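## Task

Carry the yellow tray onto the top of the two-door cabinet beside arm3. The remaining three trays must stay on the two-door cabinet beside arm1. When finished, each tray's contents must still be standing inside it.

## Robot and tools

ROBOTS. Four identical i2rt Big YAM arms: arm1, arm2, arm3, arm4. Each has six joints, a two-finger gripper and a wrist camera (armN_cam_wrist). Four room cameras (cam_arm1 to cam_arm4) are fixed in the room, not on the arms. Reach is about 1.0 m from the joint-1 axis. Calibrated foot (base_link) poses, scene frame, metres, quaternion wxyz; each foot faces its own +x: arm1 x=-3.382 y=-0.215 z=+1.041 (+0.028, -0.002, -0.001, -1.000); arm2 x=-0.638 y=+0.388 z=+0.933 (+0.024, +0.002, -0.001, -1.000); arm3 x=+0.733 y=+2.484 z=+0.865 (+0.974, -0.002, +0.007, +0.224); arm4 x=+0.724 y=-1.732 z=+0.871 (+0.962, -0.004, -0.007, -0.271). arm1 stands far from the others, so a tray likely has to be handed along between arms.

FRAME. One shared scene frame, origin on the floor, +z up. The hand point lies between the finger pads, about 1 cm behind the tips. Fingers point along the hand's +z; they open and close along its y. Printed hand positions can be off, more so at long reach, and hands often settle a centimetre or more from where they were sent.

move. Arguments arm1, arm2, arm3, arm4 (each optional; an arm not named receives nothing new and its result lines show "not commanded" or repeat old values under "as last shown") plus cameras. A call with no arm part returns full state, all images and the scene number. Each arm's part may contain:
- joints: an object of absolute joint targets keyed by name, radians except the gripper: joint1_rad -2.879..2.879 (yaw about the foot, positive counter-clockwise seen from above, 0 along the foot's +x); joint2_rad 0..3.141 (shoulder; 0 upper arm pointing back, positive raises it up then forward); joint3_rad 0..3.019 (elbow; 0 folded, positive opens); joint4_rad -1.692..1.57 (hand pitch, positive tips fingers up); joint5_rad -1.57..1.57 (hand yaw, positive to the arm's right); joint6_rad -2.094..2.094 (roll, positive clockwise viewed from behind the hand); gripper_m 0..0.093 metres between fingertips. Done tolerances: ±0.045, ±0.14, ±0.09, ±0.055, ±0.03, ±0.035 rad, ±0.003 m.
- target: seven numbers [x, y, z, qw, qx, qy, qz], an absolute hand pose in the scene frame, metres and unit quaternion, in the format the "hand" line prints. The hand travels straight toward it from its current hand_target. When target is given, joints may contain only gripper_m.
- speed: top path speed in m/s, 0.002..0.5, default 0.25; only allowed with target. Rotation is capped at twice that figure in rad/s.
- min_time_s: 0.1..8 s, the shortest duration for this arm's joint motions; goes with joints.
All motions start together. All hand paths in one call finish together, paced by the slowest; a path runs 0.5 to 10 s and stops short if it needs more. Paths ignore obstacles and other arms, lag, drift and may overshoot speed near full stretch. Each step clips the commanded pose to 100 mm and 20 degrees from the measured hand. Joint moves may swing wide because joints move at different rates. Unknown keys make a call invalid; out-of-range values get it refused, which cancels the rest of that reply's move, wait and finished_scene calls.

cameras: list of names from arm1_cam_wrist..arm4_cam_wrist, cam_arm1..cam_arm4 or "all"; [] for none. Images may lag the state slightly; the "pictures" line gives their order.

wait: seconds 0 to 10, plus optional cameras; commands nothing and returns state.
zoom_image: camera name and region [x0, y0, x1, y1] in pixels (origin top-left, up to 504 by 504) of that camera's latest image.
finished_scene: scene (the current scene's number); ends the scene irreversibly, so the trays must already be placed and stable.

RESULTS. The "move" line reports per arm "done" or its worst status. joint_status/hand_status values: off_target (stopped short, may still push); time_out (joint stuck; it keeps pushing toward a nearby target; on_its_own lists these; resend the reported position to relax it); not_followed with "joint command not followed" or "pose unreachable" (a collision or reach check withheld the move; the arm may keep trying until given new targets). In on_its_own, "held at" is the target, not the reading. Joint velocities are rad/s (gripper m/s); "within noise" means stationary. Joint torques (N m, positive toward larger joint values) include gravity, offsets and noise; numbers 3 and 4 wrap at ±28.

GRIPPER. Closed on nothing reads 0.000-0.003. Gripping a rigid part reads up to 0.005 narrower (or 0.002 wider) than the part. Command about 0.005 below the first-contact reading for full force (about 50-64 N per pad). Open well above the reading to release.

AVOID. Arms do not stop on contact and keep pushing; hard pushing or long stretched holds heat motors (MOTOR HOT at 85 °C, arm collapses at 100 °C for 30-60 s; keys then show limit_stop_at_motor_heat). Any hard press between two arms, including one gripper clamping another's fingers, ends the scene; the self-collision check can be late and lets fingers, housings and cameras meet. Never drop trays, knock items off them, or push anything off the work area or to the floor. Move trays level and slowly so contents stay upright; set them down before opening. Objects may be nudged occasionally by outside pushes. The scene keeps running while you think, holding the last command.

Each tool is called by a JSON object that holds its "fn" and its "kwargs", one argument or row to a line.

## Session

{"fn": "move", "kwargs": {

}}

Scene clock: 0.00 s.
Joint torques (N m): no reading
Heat: arm1: hottest joint1_rad 34 °C; arm2: hottest joint3_rad 35 °C; arm3: hottest joint3_rad 38 °C; arm4: hottest joint1_rad 35 °C.
Joint velocities: within noise
arm1.joint_positions: joint1_rad=-0.456 joint2_rad=+0.592 joint3_rad=+1.318 joint4_rad=-1.168 joint5_rad=+0.223 joint6_rad=-0.406 gripper_m=+0.09396
arm1.joint_status: not commanded
arm1.hand: x=-3.5964 y=-0.0795 z=+1.5887 quat_wxyz=(+0.294, -0.839, +0.058, +0.454) (m; scene frame)
arm1.hand_target: x=-3.5938 y=-0.0806 z=+1.6003 quat_wxyz=(+0.297, -0.832, +0.060, +0.464) (m; scene frame)
arm1.hand_status: not commanded
arm2.joint_positions: joint1_rad=+0.147 joint2_rad=+0.645 joint3_rad=+1.417 joint4_rad=-1.367 joint5_rad=+0.141 joint6_rad=+0.512 gripper_m=+0.09396
arm2.joint_status: not commanded
arm2.hand: x=-0.8777 y=+0.3676 z=+1.4727 quat_wxyz=(-0.104, -0.866, +0.172, +0.458) (m; scene frame)
arm2.hand_target: x=-0.8754 y=+0.3681 z=+1.4826 quat_wxyz=(-0.108, -0.860, +0.172, +0.468) (m; scene frame)
arm2.hand_status: not commanded
arm3.joint_positions: joint1_rad=+0.862 joint2_rad=+0.642 joint3_rad=+1.412 joint4_rad=-1.560 joint5_rad=+0.220 joint6_rad=+0.359 gripper_m=+0.09396
arm3.joint_status: not commanded
arm3.hand: x=+0.8287 y=+2.6760 z=+1.3667 quat_wxyz=(-0.322, +0.386, -0.838, -0.213) (m; scene frame)
arm3.hand_target: x=+0.8285 y=+2.6750 z=+1.3781 quat_wxyz=(-0.330, +0.382, -0.834, -0.223) (m; scene frame)
arm3.hand_status: not commanded
arm4.joint_positions: joint1_rad=+0.611 joint2_rad=+0.619 joint3_rad=+1.338 joint4_rad=-1.545 joint5_rad=+0.202 joint6_rad=+0.301 gripper_m=+0.09396
arm4.joint_status: not commanded
arm4.hand: x=+0.9262 y=-1.7486 z=+1.3507 quat_wxyz=(-0.379, -0.145, -0.914, +0.032) (m; scene frame)
arm4.hand_target: x=+0.9249 y=-1.7486 z=+1.3599 quat_wxyz=(-0.389, -0.145, -0.909, +0.029) (m; scene frame)
arm4.hand_status: not commanded
pictures: arm1_cam_wrist, arm2_cam_wrist, arm3_cam_wrist, arm4_cam_wrist, cam_arm1, cam_arm2, cam_arm3, cam_arm4
Images, in order (width x height): arm1_cam_wrist 896x504, arm2_cam_wrist 896x504, arm3_cam_wrist 896x504, arm4_cam_wrist 896x504, cam_arm1 896x504, cam_arm2 896x504, cam_arm3 896x504, cam_arm4 896x504.

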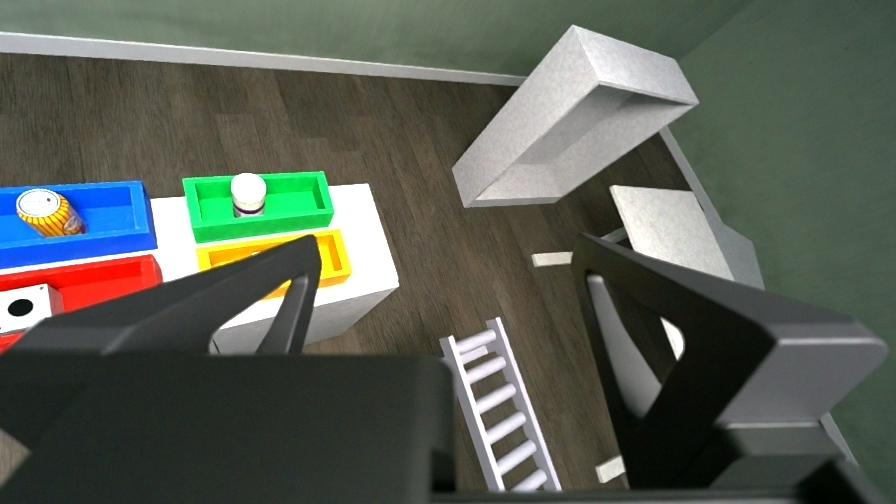

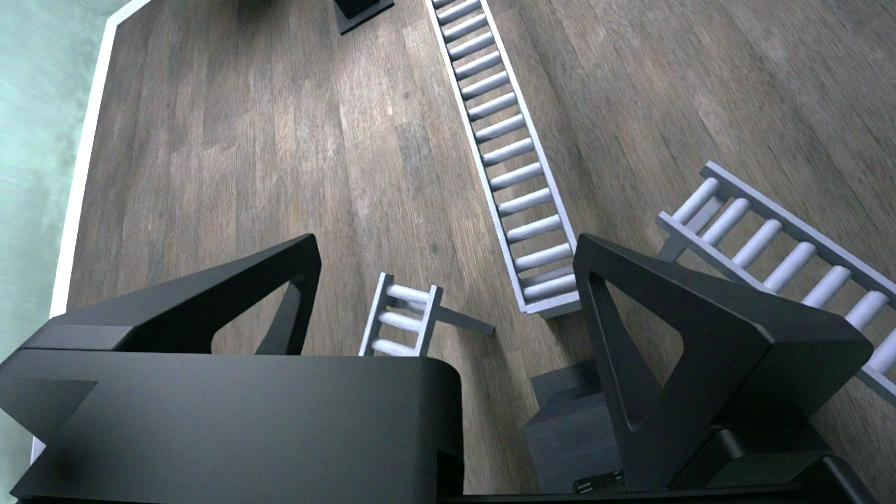

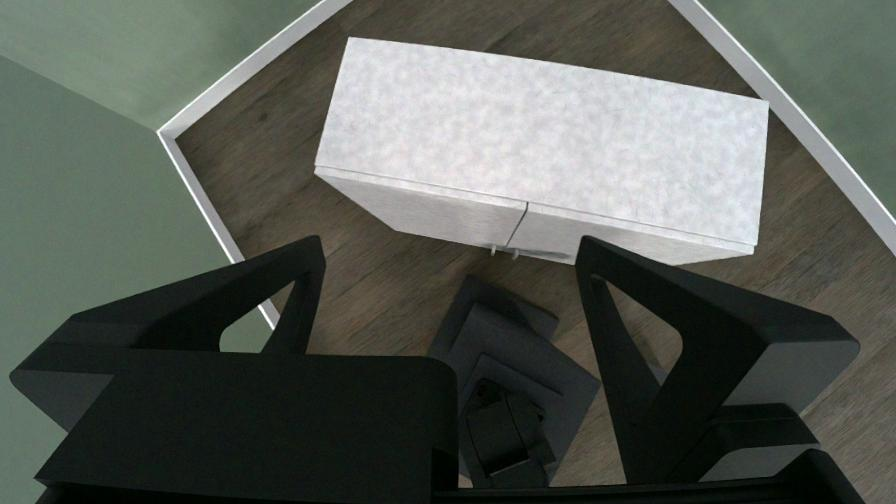

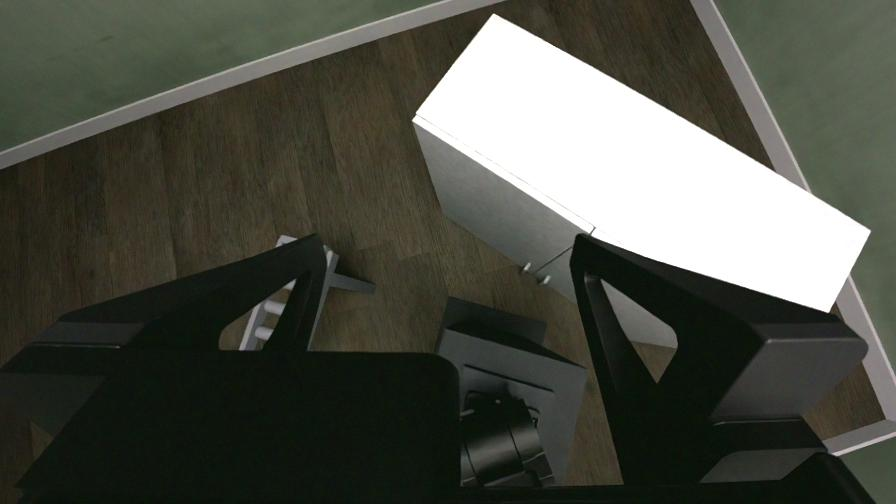

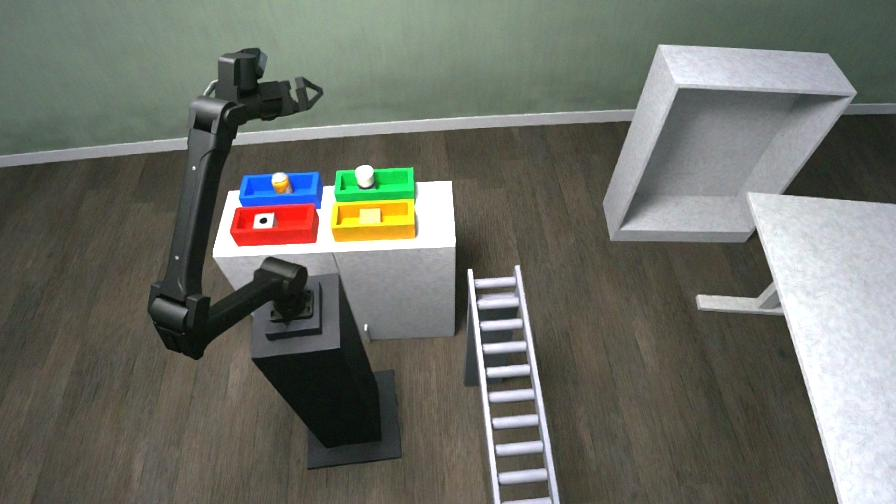

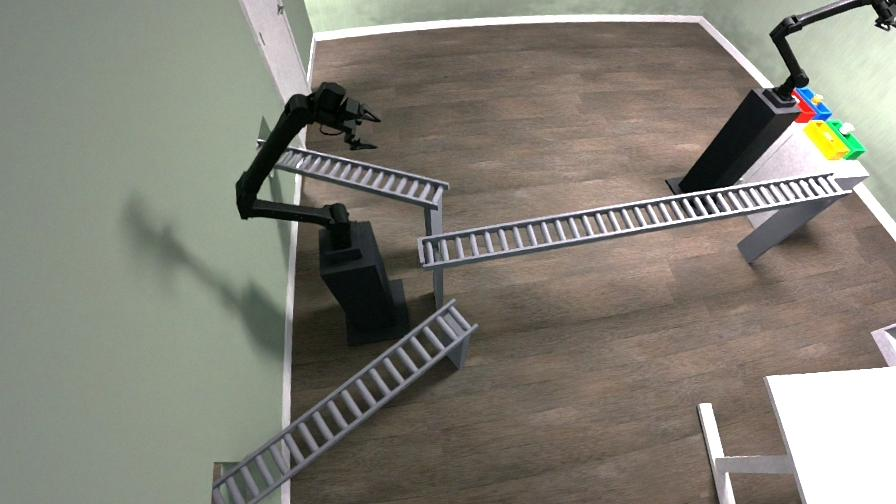

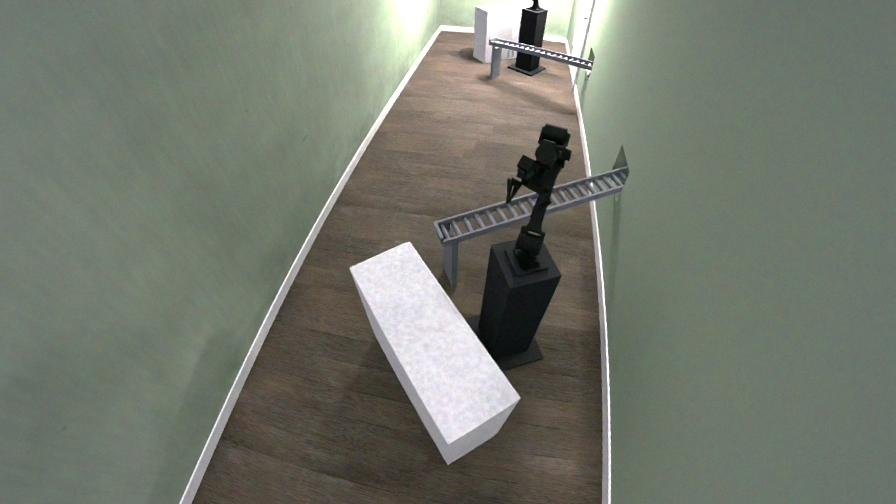

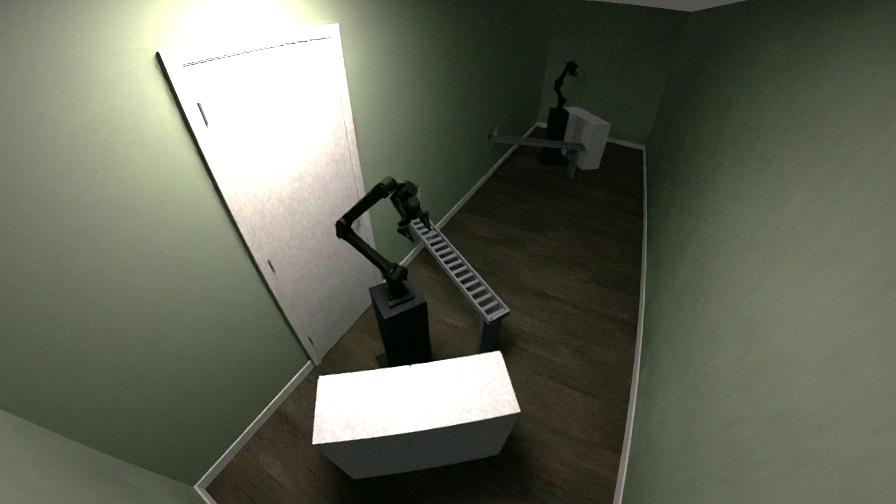

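{"fn": "move", "kwargs": {
  "arm1": {"target":[-3.75,-0.05,1.3,0,1,0,0]},
  "cameras": ["arm1_cam_wrist","cam_arm1"]
}}

{"fn": "zoom_image", "kwargs": {
  "camera": "cam_arm1",
  "region": [140, 100, 640, 500]
}}

{"fn": "move", "kwargs": {
  "arm2": {"joints":{"joint1_rad":0}},
  "cameras": ["cam_arm2"]
}}

{"fn": "zoom_image", "kwargs": {
  "camera": "cam_arm2",
  "region": [200, 60, 550, 504]
}}

Scene clock: 15.73 s.
Joint torques (N m): arm1=[-1.85 -12.63 10.21 -0.42 -0.18 -0.06] | arm2=[0.73 1.08 10.22 1.78 0.03 0.01] | arm3=[1.26 3.08 8.59 1.28 0.04 -0.05] | arm4=[-0.62 2.96 10.04 1.83 0.03 -0.09]
Heat: arm1: hottest joint1_rad 34 °C; arm2: hottest joint3_rad 39 °C; arm3: hottest joint3_rad 39 °C; arm4: hottest joint1_rad 35 °C.
move: arm1 off_target
Joint velocities: within noise
arm1.joint_positions: joint1_rad=-0.460 joint2_rad=+1.394 joint3_rad=+1.321 joint4_rad=-1.540 joint5_rad=+0.007 joint6_rad=-0.405 gripper_m=+0.09396
arm1.joint_status: not commanded
arm1.hand: x=-3.7414 y=-0.0584 z=+1.2816 quat_wxyz=(-0.006, -1.000, -0.001, -0.019) (m; scene frame)
arm1.hand_target: x=-3.7493 y=-0.0504 z=+1.2999 quat_wxyz=(+0.000, -1.000, +0.000, +0.000) (m; scene frame)
arm1.hand_status: off_target (0.022 m and 2.3 deg from the pose sent, 0.328 m and 65.9 deg at the start)
arm2, arm3, arm4: as last shown
pictures: arm1_cam_wrist, cam_arm1
Images, in order (width x height): arm1_cam_wrist 896x504, cam_arm1 896x504.

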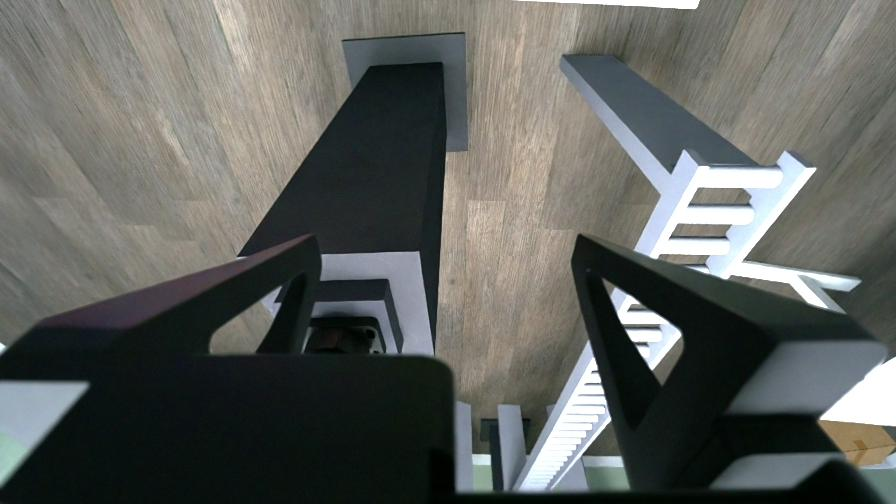

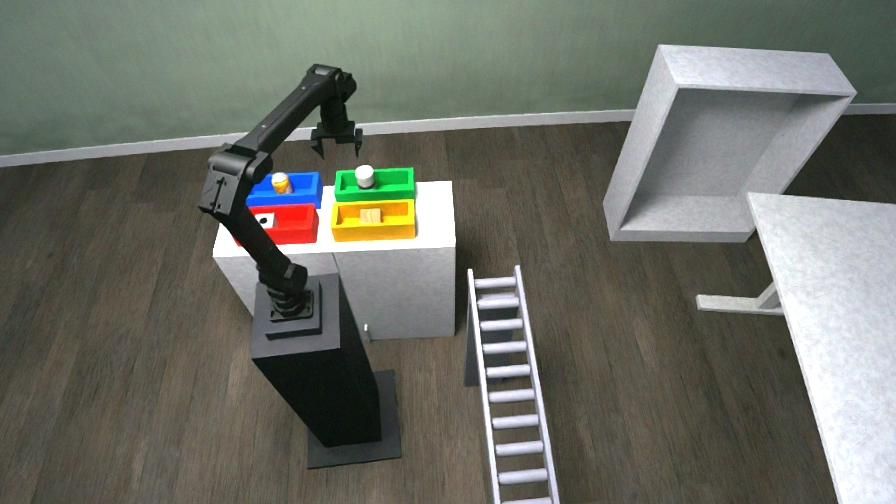

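Scaled by 1.008 from the camera's 896x504 image, which has a finer 1280x720 frame.

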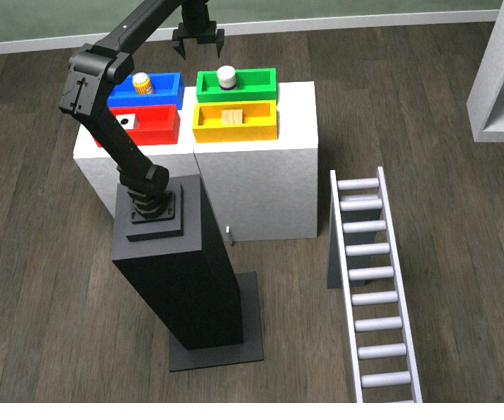

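Scene clock: 16.67 s.
Joint torques (N m): arm1=[-1.96 -12.34 10.26 -0.46 -0.2 -0.05] | arm2=[-0.32 1.55 10.21 1.81 0.04 0.02] | arm3=[1.26 2.96 8.68 1.21 0.06 -0.04] | arm4=[-0.97 3.37 9.92 1.94 0.03 -0.06]
Heat: arm1: hottest joint1_rad 34 °C; arm2: hottest joint3_rad 39 °C; arm3: hottest joint3_rad 39 °C; arm4: hottest joint1_rad 35 °C.
move: arm2 done
Joint velocities: within noise
arm1, arm3, arm4: as last shown
arm2.joint_positions: joint1_rad=+0.007 joint2_rad=+0.645 joint3_rad=+1.417 joint4_rad=-1.367 joint5_rad=+0.141 joint6_rad=+0.512 gripper_m=+0.09396
arm2.joint_status: all done
arm2.hand: x=-0.8784 y=+0.4010 z=+1.4726 quat_wxyz=(-0.072, -0.852, +0.232, +0.465) (m; scene frame)
arm2.hand_target: x=-0.8759 y=+0.4029 z=+1.4825 quat_wxyz=(-0.073, -0.845, +0.235, +0.474) (m; scene frame)
arm2.hand_status: not commanded
pictures: cam_arm2
Images, in order (width x height): cam_arm2 896x504.

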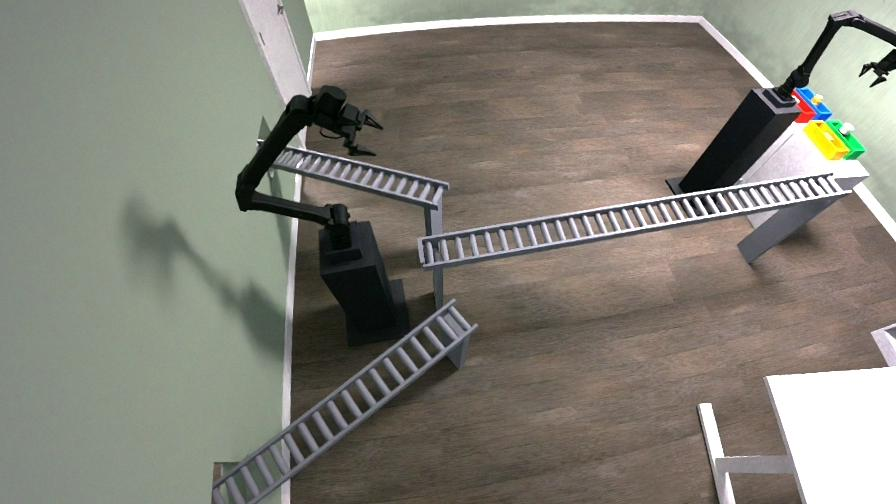

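Scaled by 1.135 from the camera's 896x504 image, which has a finer 1280x720 frame.

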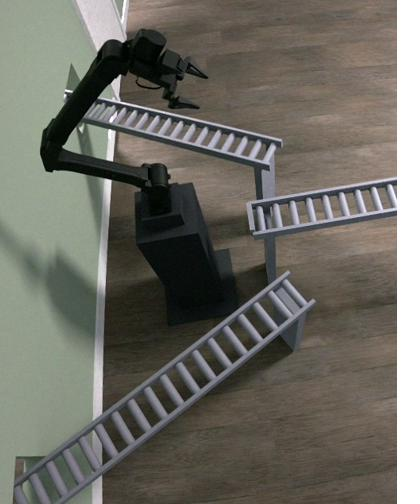

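{"fn": "move", "kwargs": {
  "arm1": {"target":[-3.72,0.0,1.35,0,0.943,0,-0.334]},
  "arm2": {"joints":{"joint1_rad":-0.6}},
  "arm3": {"joints":{"joint1_rad":2.0}},
  "cameras": ["arm1_cam_wrist","cam_arm1","arm2_cam_wrist","arm3_cam_wrist"]
}}

{"fn": "zoom_image", "kwargs": {
  "camera": "arm1_cam_wrist",
  "region": [200, 0, 700, 300]
}}

Scene clock: 33.13 s.
Joint torques (N m): arm1=[-1.73 -8.76 7.17 1.48 -0.51 -0.08] | arm2=[-0.15 1.38 10.21 1.81 0.04 0] | arm3=[1.73 3.14 8.62 1.39 0.03 -0.04] | arm4=[-1.14 3.96 9.98 1.98 0.07 -0.11]
Heat: arm1: hottest joint1_rad 34 °C; arm2: hottest joint3_rad 41 °C; arm3: hottest joint3_rad 40 °C; arm4: hottest joint1_rad 35 °C.
move: arm1 done; arm2 done; arm3 done
Joint velocities: within noise
arm1.joint_positions: joint1_rad=-0.791 joint2_rad=+1.065 joint3_rad=+1.099 joint4_rad=-1.088 joint5_rad=-0.435 joint6_rad=-0.615 gripper_m=+0.09396
arm1.joint_status: not commanded
arm1.hand: x=-3.7220 y=-0.0038 z=+1.3478 quat_wxyz=(-0.008, -0.945, +0.002, +0.327) (m; scene frame)
arm1.hand_target: x=-3.7200 y=-0.0001 z=+1.3500 quat_wxyz=(+0.000, -0.943, +0.000, +0.334) (m; scene frame)
arm1.hand_status: done (0.005 m and 1.2 deg from the pose sent, 0.092 m and 41.2 deg at the start)
arm2.joint_positions: joint1_rad=-0.591 joint2_rad=+0.645 joint3_rad=+1.417 joint4_rad=-1.367 joint5_rad=+0.141 joint6_rad=+0.512 gripper_m=+0.09396
arm2.joint_status: all done
arm2.hand: x=-0.8304 y=+0.5334 z=+1.4724 quat_wxyz=(+0.069, -0.746, +0.472, +0.465) (m; scene frame)
arm2.hand_target: x=-0.8271 y=+0.5338 z=+1.4823 quat_wxyz=(+0.071, -0.739, +0.473, +0.474) (m; scene frame)
arm2.hand_status: not commanded
arm3.joint_positions: joint1_rad=+1.990 joint2_rad=+0.642 joint3_rad=+1.412 joint4_rad=-1.560 joint5_rad=+0.220 joint6_rad=+0.359 gripper_m=+0.09397
arm3.joint_status: all done
arm3.hand: x=+0.6074 y=+2.6487 z=+1.3698 quat_wxyz=(-0.158, +0.771, -0.502, -0.359) (m; scene frame)
arm3.hand_target: x=+0.6068 y=+2.6467 z=+1.3813 quat_wxyz=(-0.158, +0.768, -0.497, -0.373) (m; scene frame)
arm3.hand_status: not commanded
arm4: as last shown
pictures: arm1_cam_wrist, arm2_cam_wrist, arm3_cam_wrist, cam_arm1
Images, in order (width x height): arm1_cam_wrist 896x504, arm2_cam_wrist 896x504, arm3_cam_wrist 896x504, cam_arm1 896x504.

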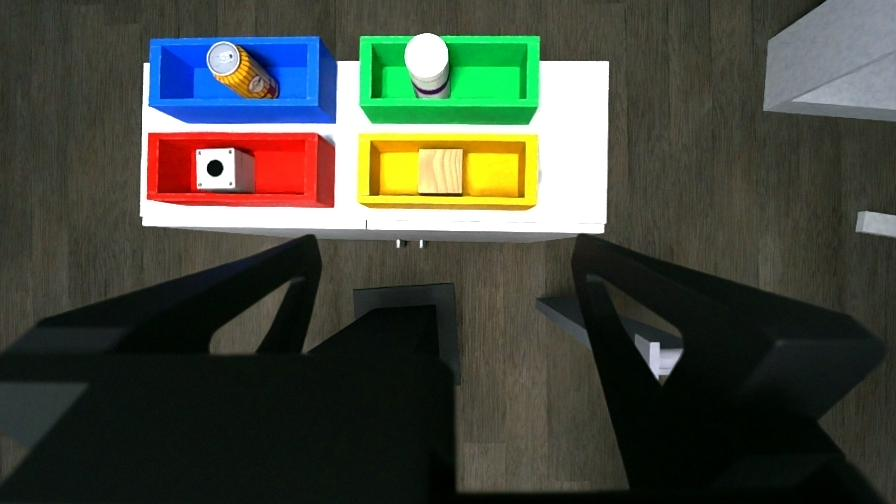

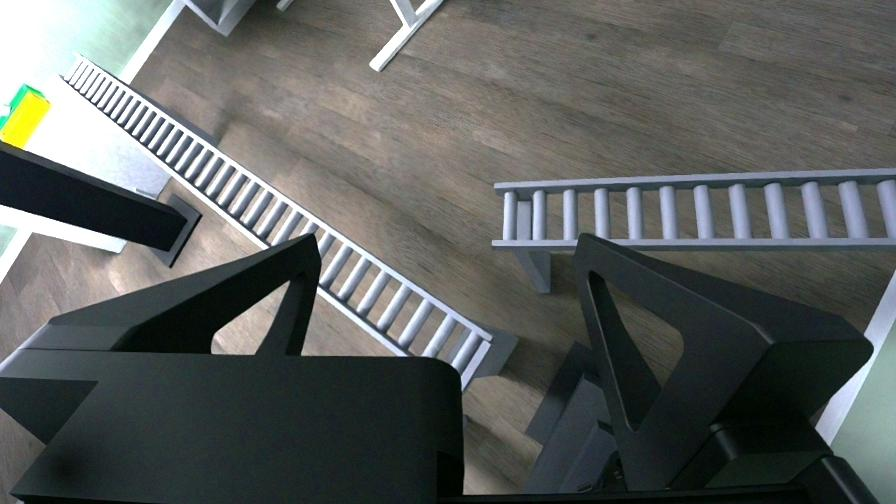

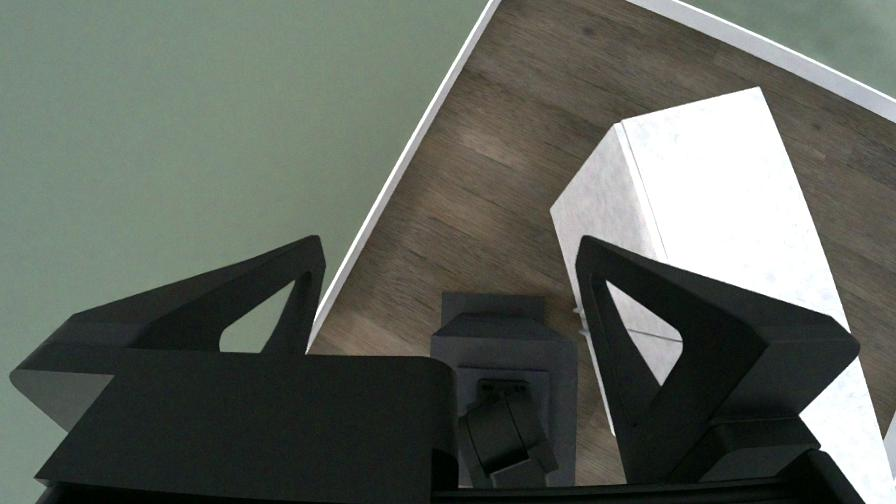

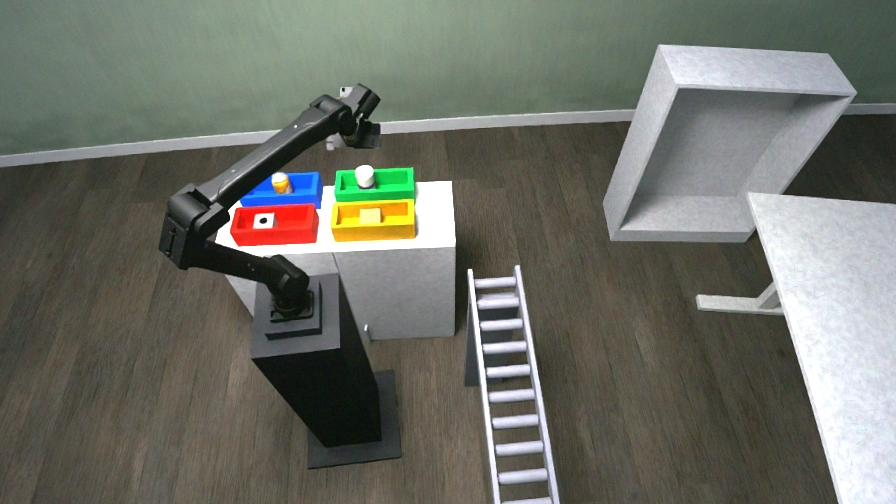

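Scaled by 1.008 from the camera's 896x504 image, which has a finer 1280x720 frame.

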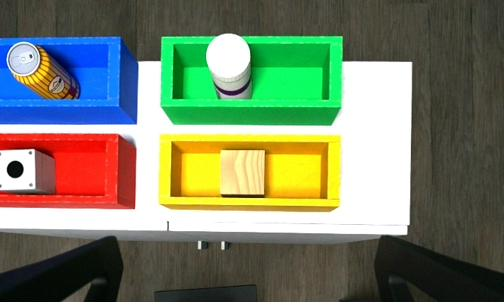

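{"fn": "move", "kwargs": {
  "arm1": {"target":[-3.72,0.0,1.23,0,0.943,0,-0.334]},
  "cameras": ["arm1_cam_wrist"]
}}

{"fn": "move", "kwargs": {
  "arm1": {"target":[-3.79,0.0,1.23,0,0.943,0,-0.334]},
  "cameras": ["arm1_cam_wrist","cam_arm1"]
}}

Scene clock: 40.67 s.
Joint torques (N m): arm1=[-1.73 -7.24 6.93 1.43 -0.53 -0.02] | arm2=[-0.26 1.32 10.21 1.81 0.04 0.02] | arm3=[1.79 3.19 8.59 1.31 0.05 -0.05] | arm4=[-0.97 3.6 9.94 1.99 0.03 -0.07]
Heat: arm1: hottest joint1_rad 34 °C; arm2: hottest joint3_rad 42 °C; arm3: hottest joint3_rad 40 °C; arm4: hottest joint3_rad 36 °C.
move: arm1 done
Joint velocities: within noise
arm1.joint_positions: joint1_rad=-0.793 joint2_rad=+1.094 joint3_rad=+0.808 joint4_rad=-0.756 joint5_rad=-0.436 joint6_rad=-0.620 gripper_m=+0.09396
arm1.joint_status: not commanded
arm1.hand: x=-3.7205 y=-0.0049 z=+1.2320 quat_wxyz=(-0.003, -0.943, -0.001, +0.332) (m; scene frame)
arm1.hand_target: x=-3.7199 y=+0.0000 z=+1.2301 quat_wxyz=(+0.000, -0.943, +0.000, +0.334) (m; scene frame)
arm1.hand_status: done (0.005 m and 0.5 deg from the pose sent, 0.118 m and 1.2 deg at the start)
arm2, arm3, arm4: as last shown
pictures: arm1_cam_wrist
Images, in order (width x height): arm1_cam_wrist 896x504.

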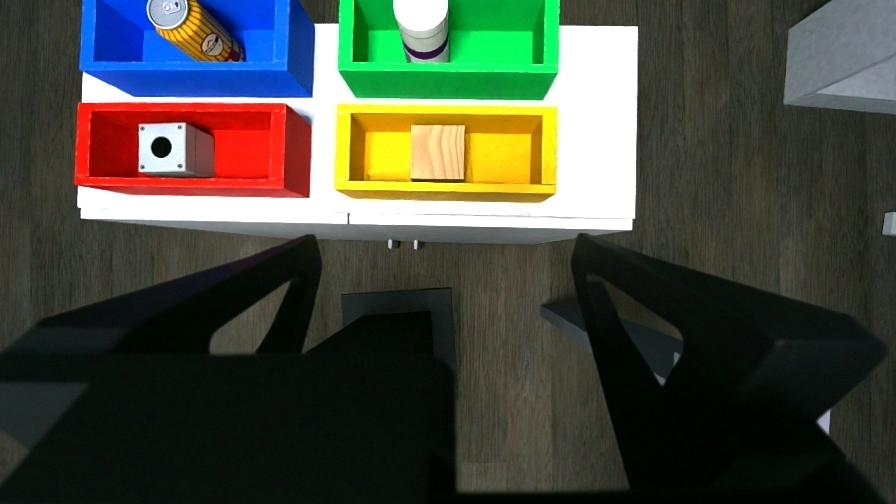

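Scene clock: 41.90 s.
Joint torques (N m): arm1=[0.03 -8.88 10.52 1.54 -0.22 0.12] | arm2=[-0.38 1.03 10.19 1.85 0.05 -0.01] | arm3=[1.73 3.25 8.57 1.25 0.03 -0.03] | arm4=[-1.03 3.66 10.06 1.84 0 -0.08]
Heat: arm1: hottest joint1_rad 34 °C; arm2: hottest joint3_rad 42 °C; arm3: hottest joint3_rad 41 °C; arm4: hottest joint3_rad 36 °C.
move: arm1 off_target
Joint velocities: within noise
arm1.joint_positions: joint1_rad=-0.686 joint2_rad=+1.233 joint3_rad=+0.863 joint4_rad=-0.670 joint5_rad=-0.374 joint6_rad=-0.519 gripper_m=+0.09396
arm1.joint_status: not commanded
arm1.hand: x=-3.7710 y=-0.0086 z=+1.2105 quat_wxyz=(-0.012, -0.949, +0.004, +0.316) (m; scene frame)
arm1.hand_target: x=-3.7888 y=-0.0008 z=+1.2303 quat_wxyz=(+0.000, -0.943, +0.000, +0.334) (m; scene frame)
arm1.hand_status: off_target (0.029 m and 2.6 deg from the pose sent, 0.070 m and 0.5 deg at the start)
arm2, arm3, arm4: as last shown
pictures: arm1_cam_wrist, cam_arm1
Images, in order (width x height): arm1_cam_wrist 896x504, cam_arm1 896x504.

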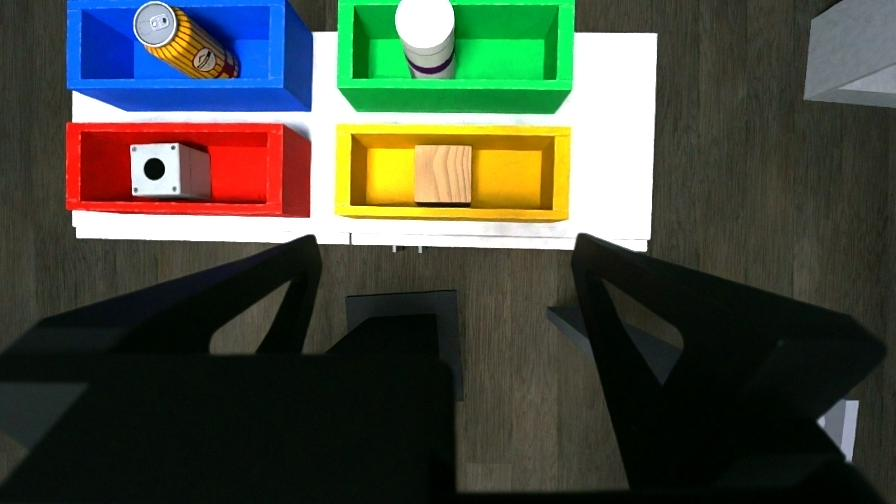

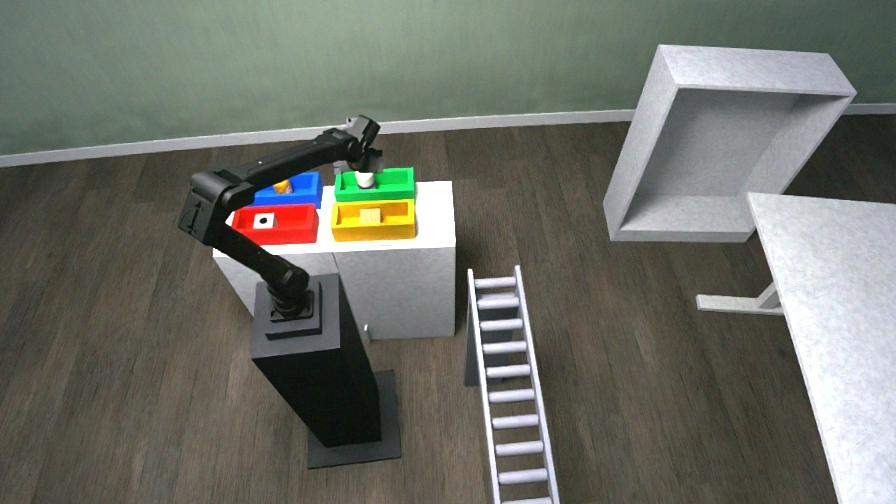

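{"fn": "move", "kwargs": {
  "arm1": {"joints":{"joint1_rad":-1.5}},
  "arm2": {"target":[-0.9,0.5,1.25,0,0.943,0,-0.334]},
  "arm3": {"joints":{"joint1_rad":-1.75,"joint5_rad":0,"joint6_rad":0}}
}}

{"fn": "move", "kwargs": {
  "arm1": {"target":[-3.4,0.2,1.25,-0.236,0.667,-0.667,-0.236]},
  "arm3": {"target":[0.9,2.15,1.25,0.236,0.667,0.667,-0.236]},
  "cameras": ["arm1_cam_wrist","arm2_cam_wrist","arm3_cam_wrist","cam_arm2","cam_arm3"]
}}

Scene clock: 70.70 s.
Joint torques (N m): arm1=[-1.73 -9.11 10.25 1.44 -0.33 0.14] | arm2=[1.03 -0.79 10.52 1.78 -0.49 -0.07] | arm3=[0.32 2.96 8.62 1.26 -0.22 -0.11] | arm4=[-0.21 3.78 9.98 1.98 0.09 -0.1]
Heat: arm1: hottest joint3_rad 35 °C; arm2: hottest joint3_rad 43 °C; arm3: hottest joint3_rad 42 °C; arm4: hottest joint3_rad 38 °C.
move: arm1 done; arm2 done; arm3 done
Joint velocities: within noise
arm1.joint_positions: joint1_rad=-1.490 joint2_rad=+1.237 joint3_rad=+0.867 joint4_rad=-0.667 joint5_rad=-0.372 joint6_rad=-0.517 gripper_m=+0.09397
arm1.joint_status: all done
arm1.hand: x=-3.5037 y=+0.2112 z=+1.2094 quat_wxyz=(+0.113, -0.871, +0.376, +0.294) (m; scene frame)
arm1.hand_target: x=-3.5012 y=+0.2298 z=+1.2287 quat_wxyz=(+0.132, -0.864, +0.378, +0.305) (m; scene frame)
arm1.hand_status: not commanded
arm2.joint_positions: joint1_rad=-0.687 joint2_rad=+0.690 joint3_rad=+0.932 joint4_rad=-1.239 joint5_rad=-0.378 joint6_rad=-0.499 gripper_m=+0.09397
arm2.joint_status: not commanded
arm2.hand: x=-0.8951 y=+0.4997 z=+1.2487 quat_wxyz=(-0.003, -0.944, +0.013, +0.329) (m; scene frame)
arm2.hand_target: x=-0.8999 y=+0.4999 z=+1.2500 quat_wxyz=(+0.000, -0.943, +0.000, +0.334) (m; scene frame)
arm2.hand_status: done (0.005 m and 1.7 deg from the pose sent, 0.235 m and 61.8 deg at the start)
arm3.joint_positions: joint1_rad=-1.740 joint2_rad=+0.642 joint3_rad=+1.412 joint4_rad=-1.560 joint5_rad=+0.002 joint6_rad=+0.008 gripper_m=+0.09402
arm3.joint_status: all done
arm3.hand: x=+0.7970 y=+2.2873 z=+1.3666 quat_wxyz=(-0.301, -0.556, -0.739, +0.234) (m; scene frame)
arm3.hand_target: x=+0.7953 y=+2.2879 z=+1.3781 quat_wxyz=(-0.311, -0.553, -0.734, +0.244) (m; scene frame)
arm3.hand_status: not commanded
arm4: as last shown
pictures: none

Scene clock: 73.10 s.
Joint torques (N m): arm1=[-1.79 -8.29 7.13 0.98 0.14 0.17] | arm2=[1.14 -0.67 10.55 1.83 -0.48 -0.1] | arm3=[1.85 -3.9 8.18 1.43 0.35 0.05] | arm4=[-1.26 3.72 10.04 2.02 0.04 -0.09]
Heat: arm1: hottest joint3_rad 35 °C; arm2: hottest joint3_rad 43 °C; arm3: hottest joint3_rad 42 °C; arm4: hottest joint3_rad 38 °C.
move: arm1 done; arm3 done
Joint velocities: within noise
arm1.joint_positions: joint1_rad=-1.551 joint2_rad=+1.044 joint3_rad=+0.806 joint4_rad=-0.650 joint5_rad=+0.041 joint6_rad=+0.037 gripper_m=+0.09397
arm1.joint_status: not commanded
arm1.hand: x=-3.4056 y=+0.2031 z=+1.2499 quat_wxyz=(+0.236, -0.674, +0.658, +0.238) (m; scene frame)
arm1.hand_target: x=-3.4000 y=+0.2001 z=+1.2500 quat_wxyz=(+0.236, -0.667, +0.667, +0.236) (m; scene frame)
arm1.hand_status: done (0.006 m and 1.3 deg from the pose sent, 0.112 m and 43.9 deg at the start)
arm2, arm4: as last shown
arm2.joint_positions: joint1_rad=-0.687 joint2_rad=+0.690 joint3_rad=+0.932 joint4_rad=-1.239 joint5_rad=-0.378 joint6_rad=-0.500 gripper_m=+0.09397
arm3.joint_positions: joint1_rad=-1.420 joint2_rad=+0.982 joint3_rad=+1.248 joint4_rad=-1.267 joint5_rad=+0.355 joint6_rad=+0.501 gripper_m=+0.09402
arm3.joint_status: not commanded
arm3.hand: x=+0.8946 y=+2.1517 z=+1.2489 quat_wxyz=(-0.228, -0.667, -0.669, +0.235) (m; scene frame)
arm3.hand_target: x=+0.8999 y=+2.1501 z=+1.2500 quat_wxyz=(-0.236, -0.667, -0.667, +0.236) (m; scene frame)
arm3.hand_status: done (0.006 m and 1.0 deg from the pose sent, 0.208 m and 16.9 deg at the start)
pictures: arm1_cam_wrist, arm2_cam_wrist, arm3_cam_wrist, cam_arm2, cam_arm3
Images, in order (width x height): arm1_cam_wrist 896x504, arm2_cam_wrist 896x504, arm3_cam_wrist 896x504, cam_arm2 896x504, cam_arm3 896x504.

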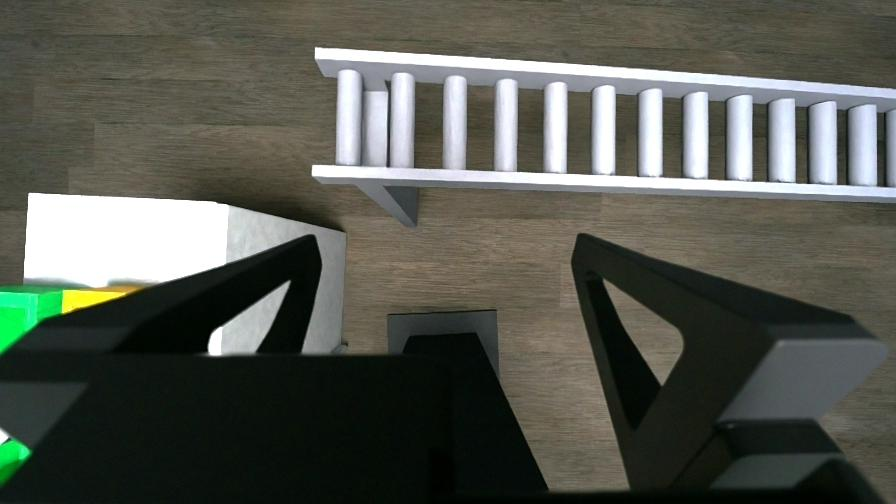

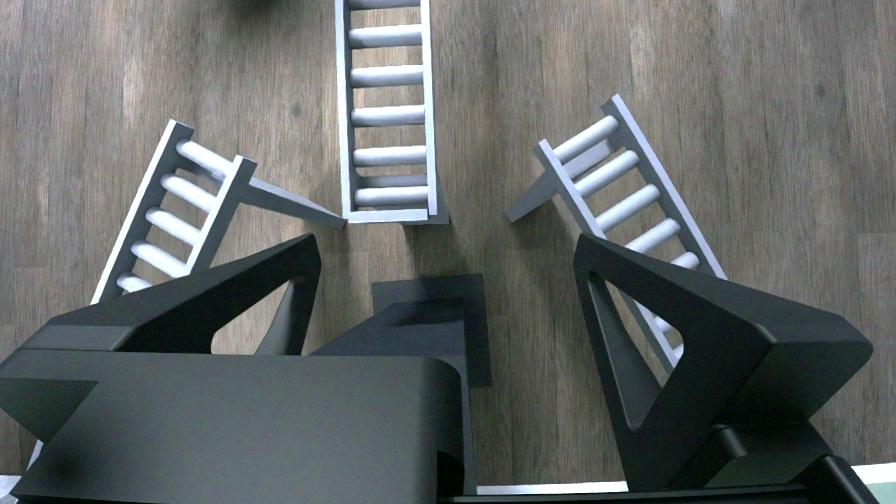

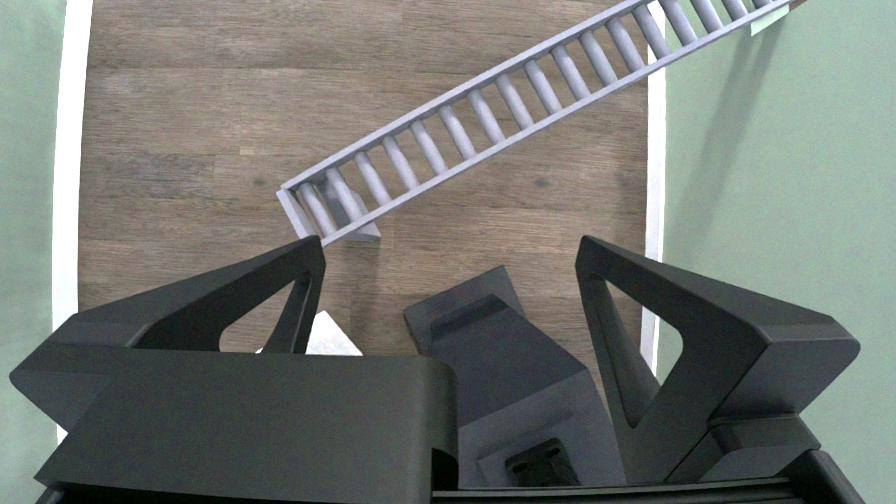

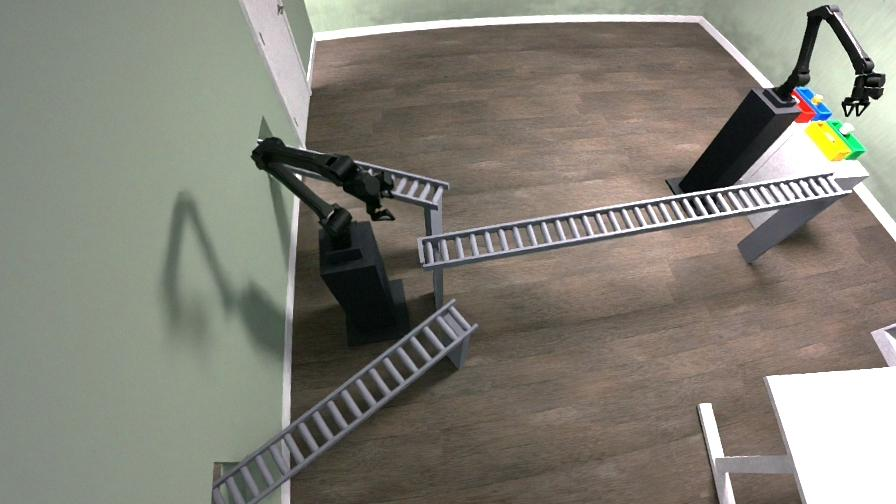

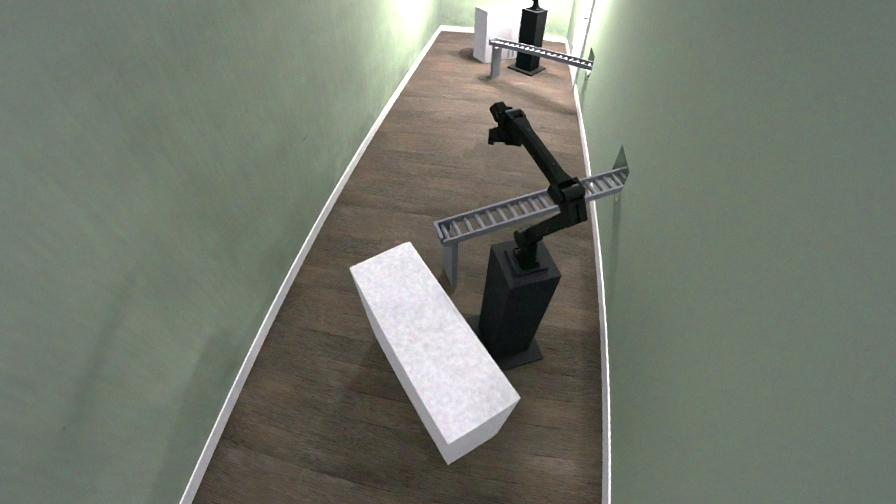

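{"fn": "move", "kwargs": {
  "arm1": {"target":[-3.4,0.2,1.10,-0.236,0.667,-0.667,-0.236]},
  "arm2": {"target":[-0.9,0.5,1.1,0,0.943,0,-0.334]},
  "arm3": {"target":[0.9,2.15,1.1,0.236,0.667,0.667,-0.236]},
  "cameras": ["arm1_cam_wrist","arm2_cam_wrist","arm3_cam_wrist"]
}}

Scene clock: 77.70 s.
Joint torques (N m): arm1=[-1.9 -7.53 5.59 1.84 0.09 0.12] | arm2=[1.38 -0.73 10.5 1.8 -0.43 -0.06] | arm3=[1.85 -5.19 7.73 1.33 0.34 0.03] | arm4=[-0.97 2.84 10.14 1.87 0.08 -0.07]
Heat: arm1: hottest joint1_rad 34 °C; arm2: hottest joint3_rad 42 °C; arm3: hottest joint3_rad 42 °C; arm4: hottest joint3_rad 38 °C.
move: arm1 done; arm2 done; arm3 done
Joint velocities: within noise
arm1.joint_positions: joint1_rad=-1.552 joint2_rad=+1.271 joint3_rad=+0.534 joint4_rad=-0.156 joint5_rad=+0.041 joint6_rad=+0.037 gripper_m=+0.09397
arm1.joint_status: not commanded
arm1.hand: x=-3.4053 y=+0.1980 z=+1.1024 quat_wxyz=(+0.234, -0.674, +0.660, +0.236) (m; scene frame)
arm1.hand_target: x=-3.4001 y=+0.1999 z=+1.1001 quat_wxyz=(+0.236, -0.667, +0.667, +0.236) (m; scene frame)
arm1.hand_status: done (0.006 m and 1.2 deg from the pose sent, 0.150 m and 1.3 deg at the start)
arm2.joint_positions: joint1_rad=-0.687 joint2_rad=+0.669 joint3_rad=+0.531 joint4_rad=-0.858 joint5_rad=-0.379 joint6_rad=-0.506 gripper_m=+0.09397
arm2.joint_status: not commanded
arm2.hand: x=-0.8961 y=+0.5001 z=+1.0998 quat_wxyz=(-0.002, -0.944, +0.010, +0.330) (m; scene frame)
arm2.hand_target: x=-0.8999 y=+0.5000 z=+1.1001 quat_wxyz=(+0.000, -0.943, +0.000, +0.334) (m; scene frame)
arm2.hand_status: done (0.004 m and 1.2 deg from the pose sent, 0.149 m and 1.6 deg at the start)
arm3.joint_positions: joint1_rad=-1.413 joint2_rad=+0.972 joint3_rad=+0.842 joint4_rad=-0.884 joint5_rad=+0.359 joint6_rad=+0.510 gripper_m=+0.09402
arm3.joint_status: not commanded
arm3.hand: x=+0.8966 y=+2.1485 z=+1.0958 quat_wxyz=(-0.223, -0.669, -0.670, +0.234) (m; scene frame)
arm3.hand_target: x=+0.9000 y=+2.1500 z=+1.1001 quat_wxyz=(-0.236, -0.667, -0.667, +0.236) (m; scene frame)
arm3.hand_status: done (0.006 m and 1.6 deg from the pose sent, 0.149 m and 1.0 deg at the start)
arm4.joint_positions: joint1_rad=+0.611 joint2_rad=+0.619 joint3_rad=+1.338 joint4_rad=-1.545 joint5_rad=+0.202 joint6_rad=+0.301 gripper_m=+0.09396
arm4.joint_status: not commanded
arm4.hand: x=+0.9262 y=-1.7486 z=+1.3507 quat_wxyz=(-0.379, -0.145, -0.914, +0.032) (m; scene frame)
arm4.hand_target: x=+0.9249 y=-1.7486 z=+1.3599 quat_wxyz=(-0.389, -0.145, -0.909, +0.029) (m; scene frame)
arm4.hand_status: not commanded
pictures: arm1_cam_wrist, arm2_cam_wrist, arm3_cam_wrist
Images, in order (width x height): arm1_cam_wrist 896x504, arm2_cam_wrist 896x504, arm3_cam_wrist 896x504.

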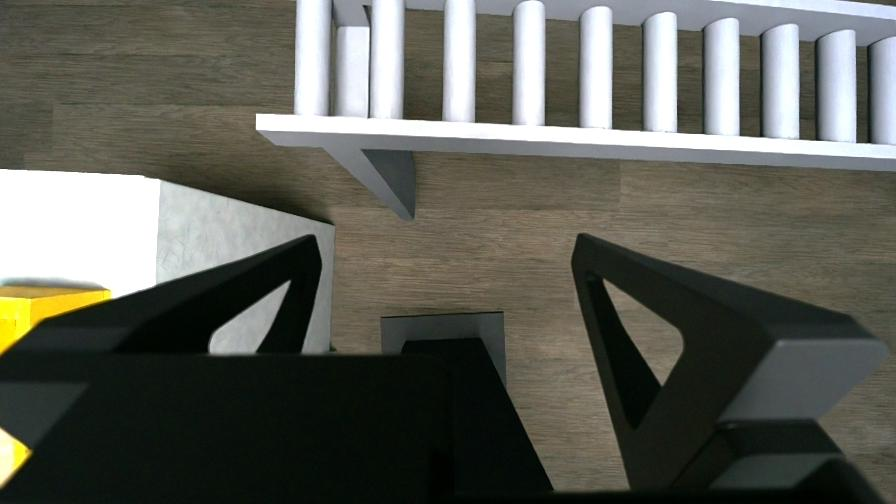

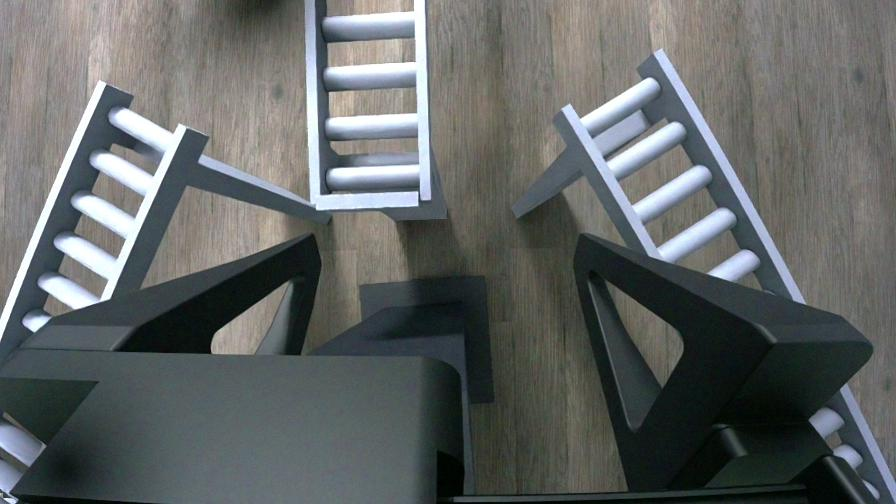

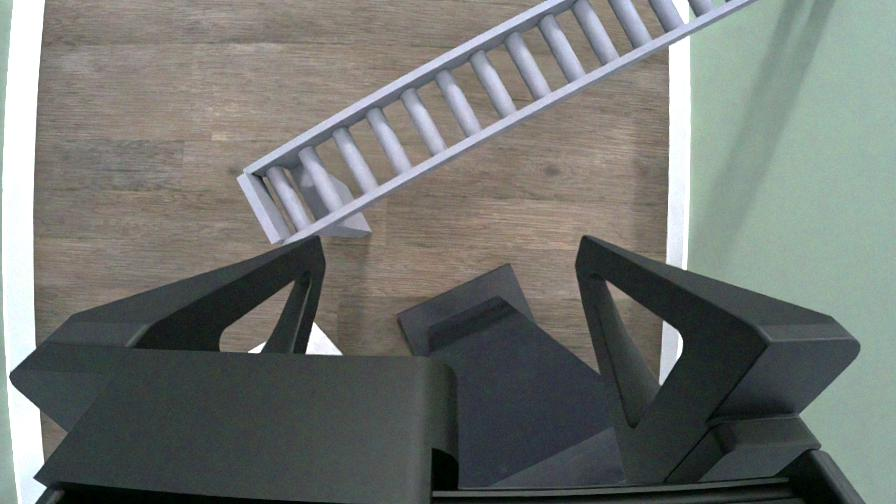

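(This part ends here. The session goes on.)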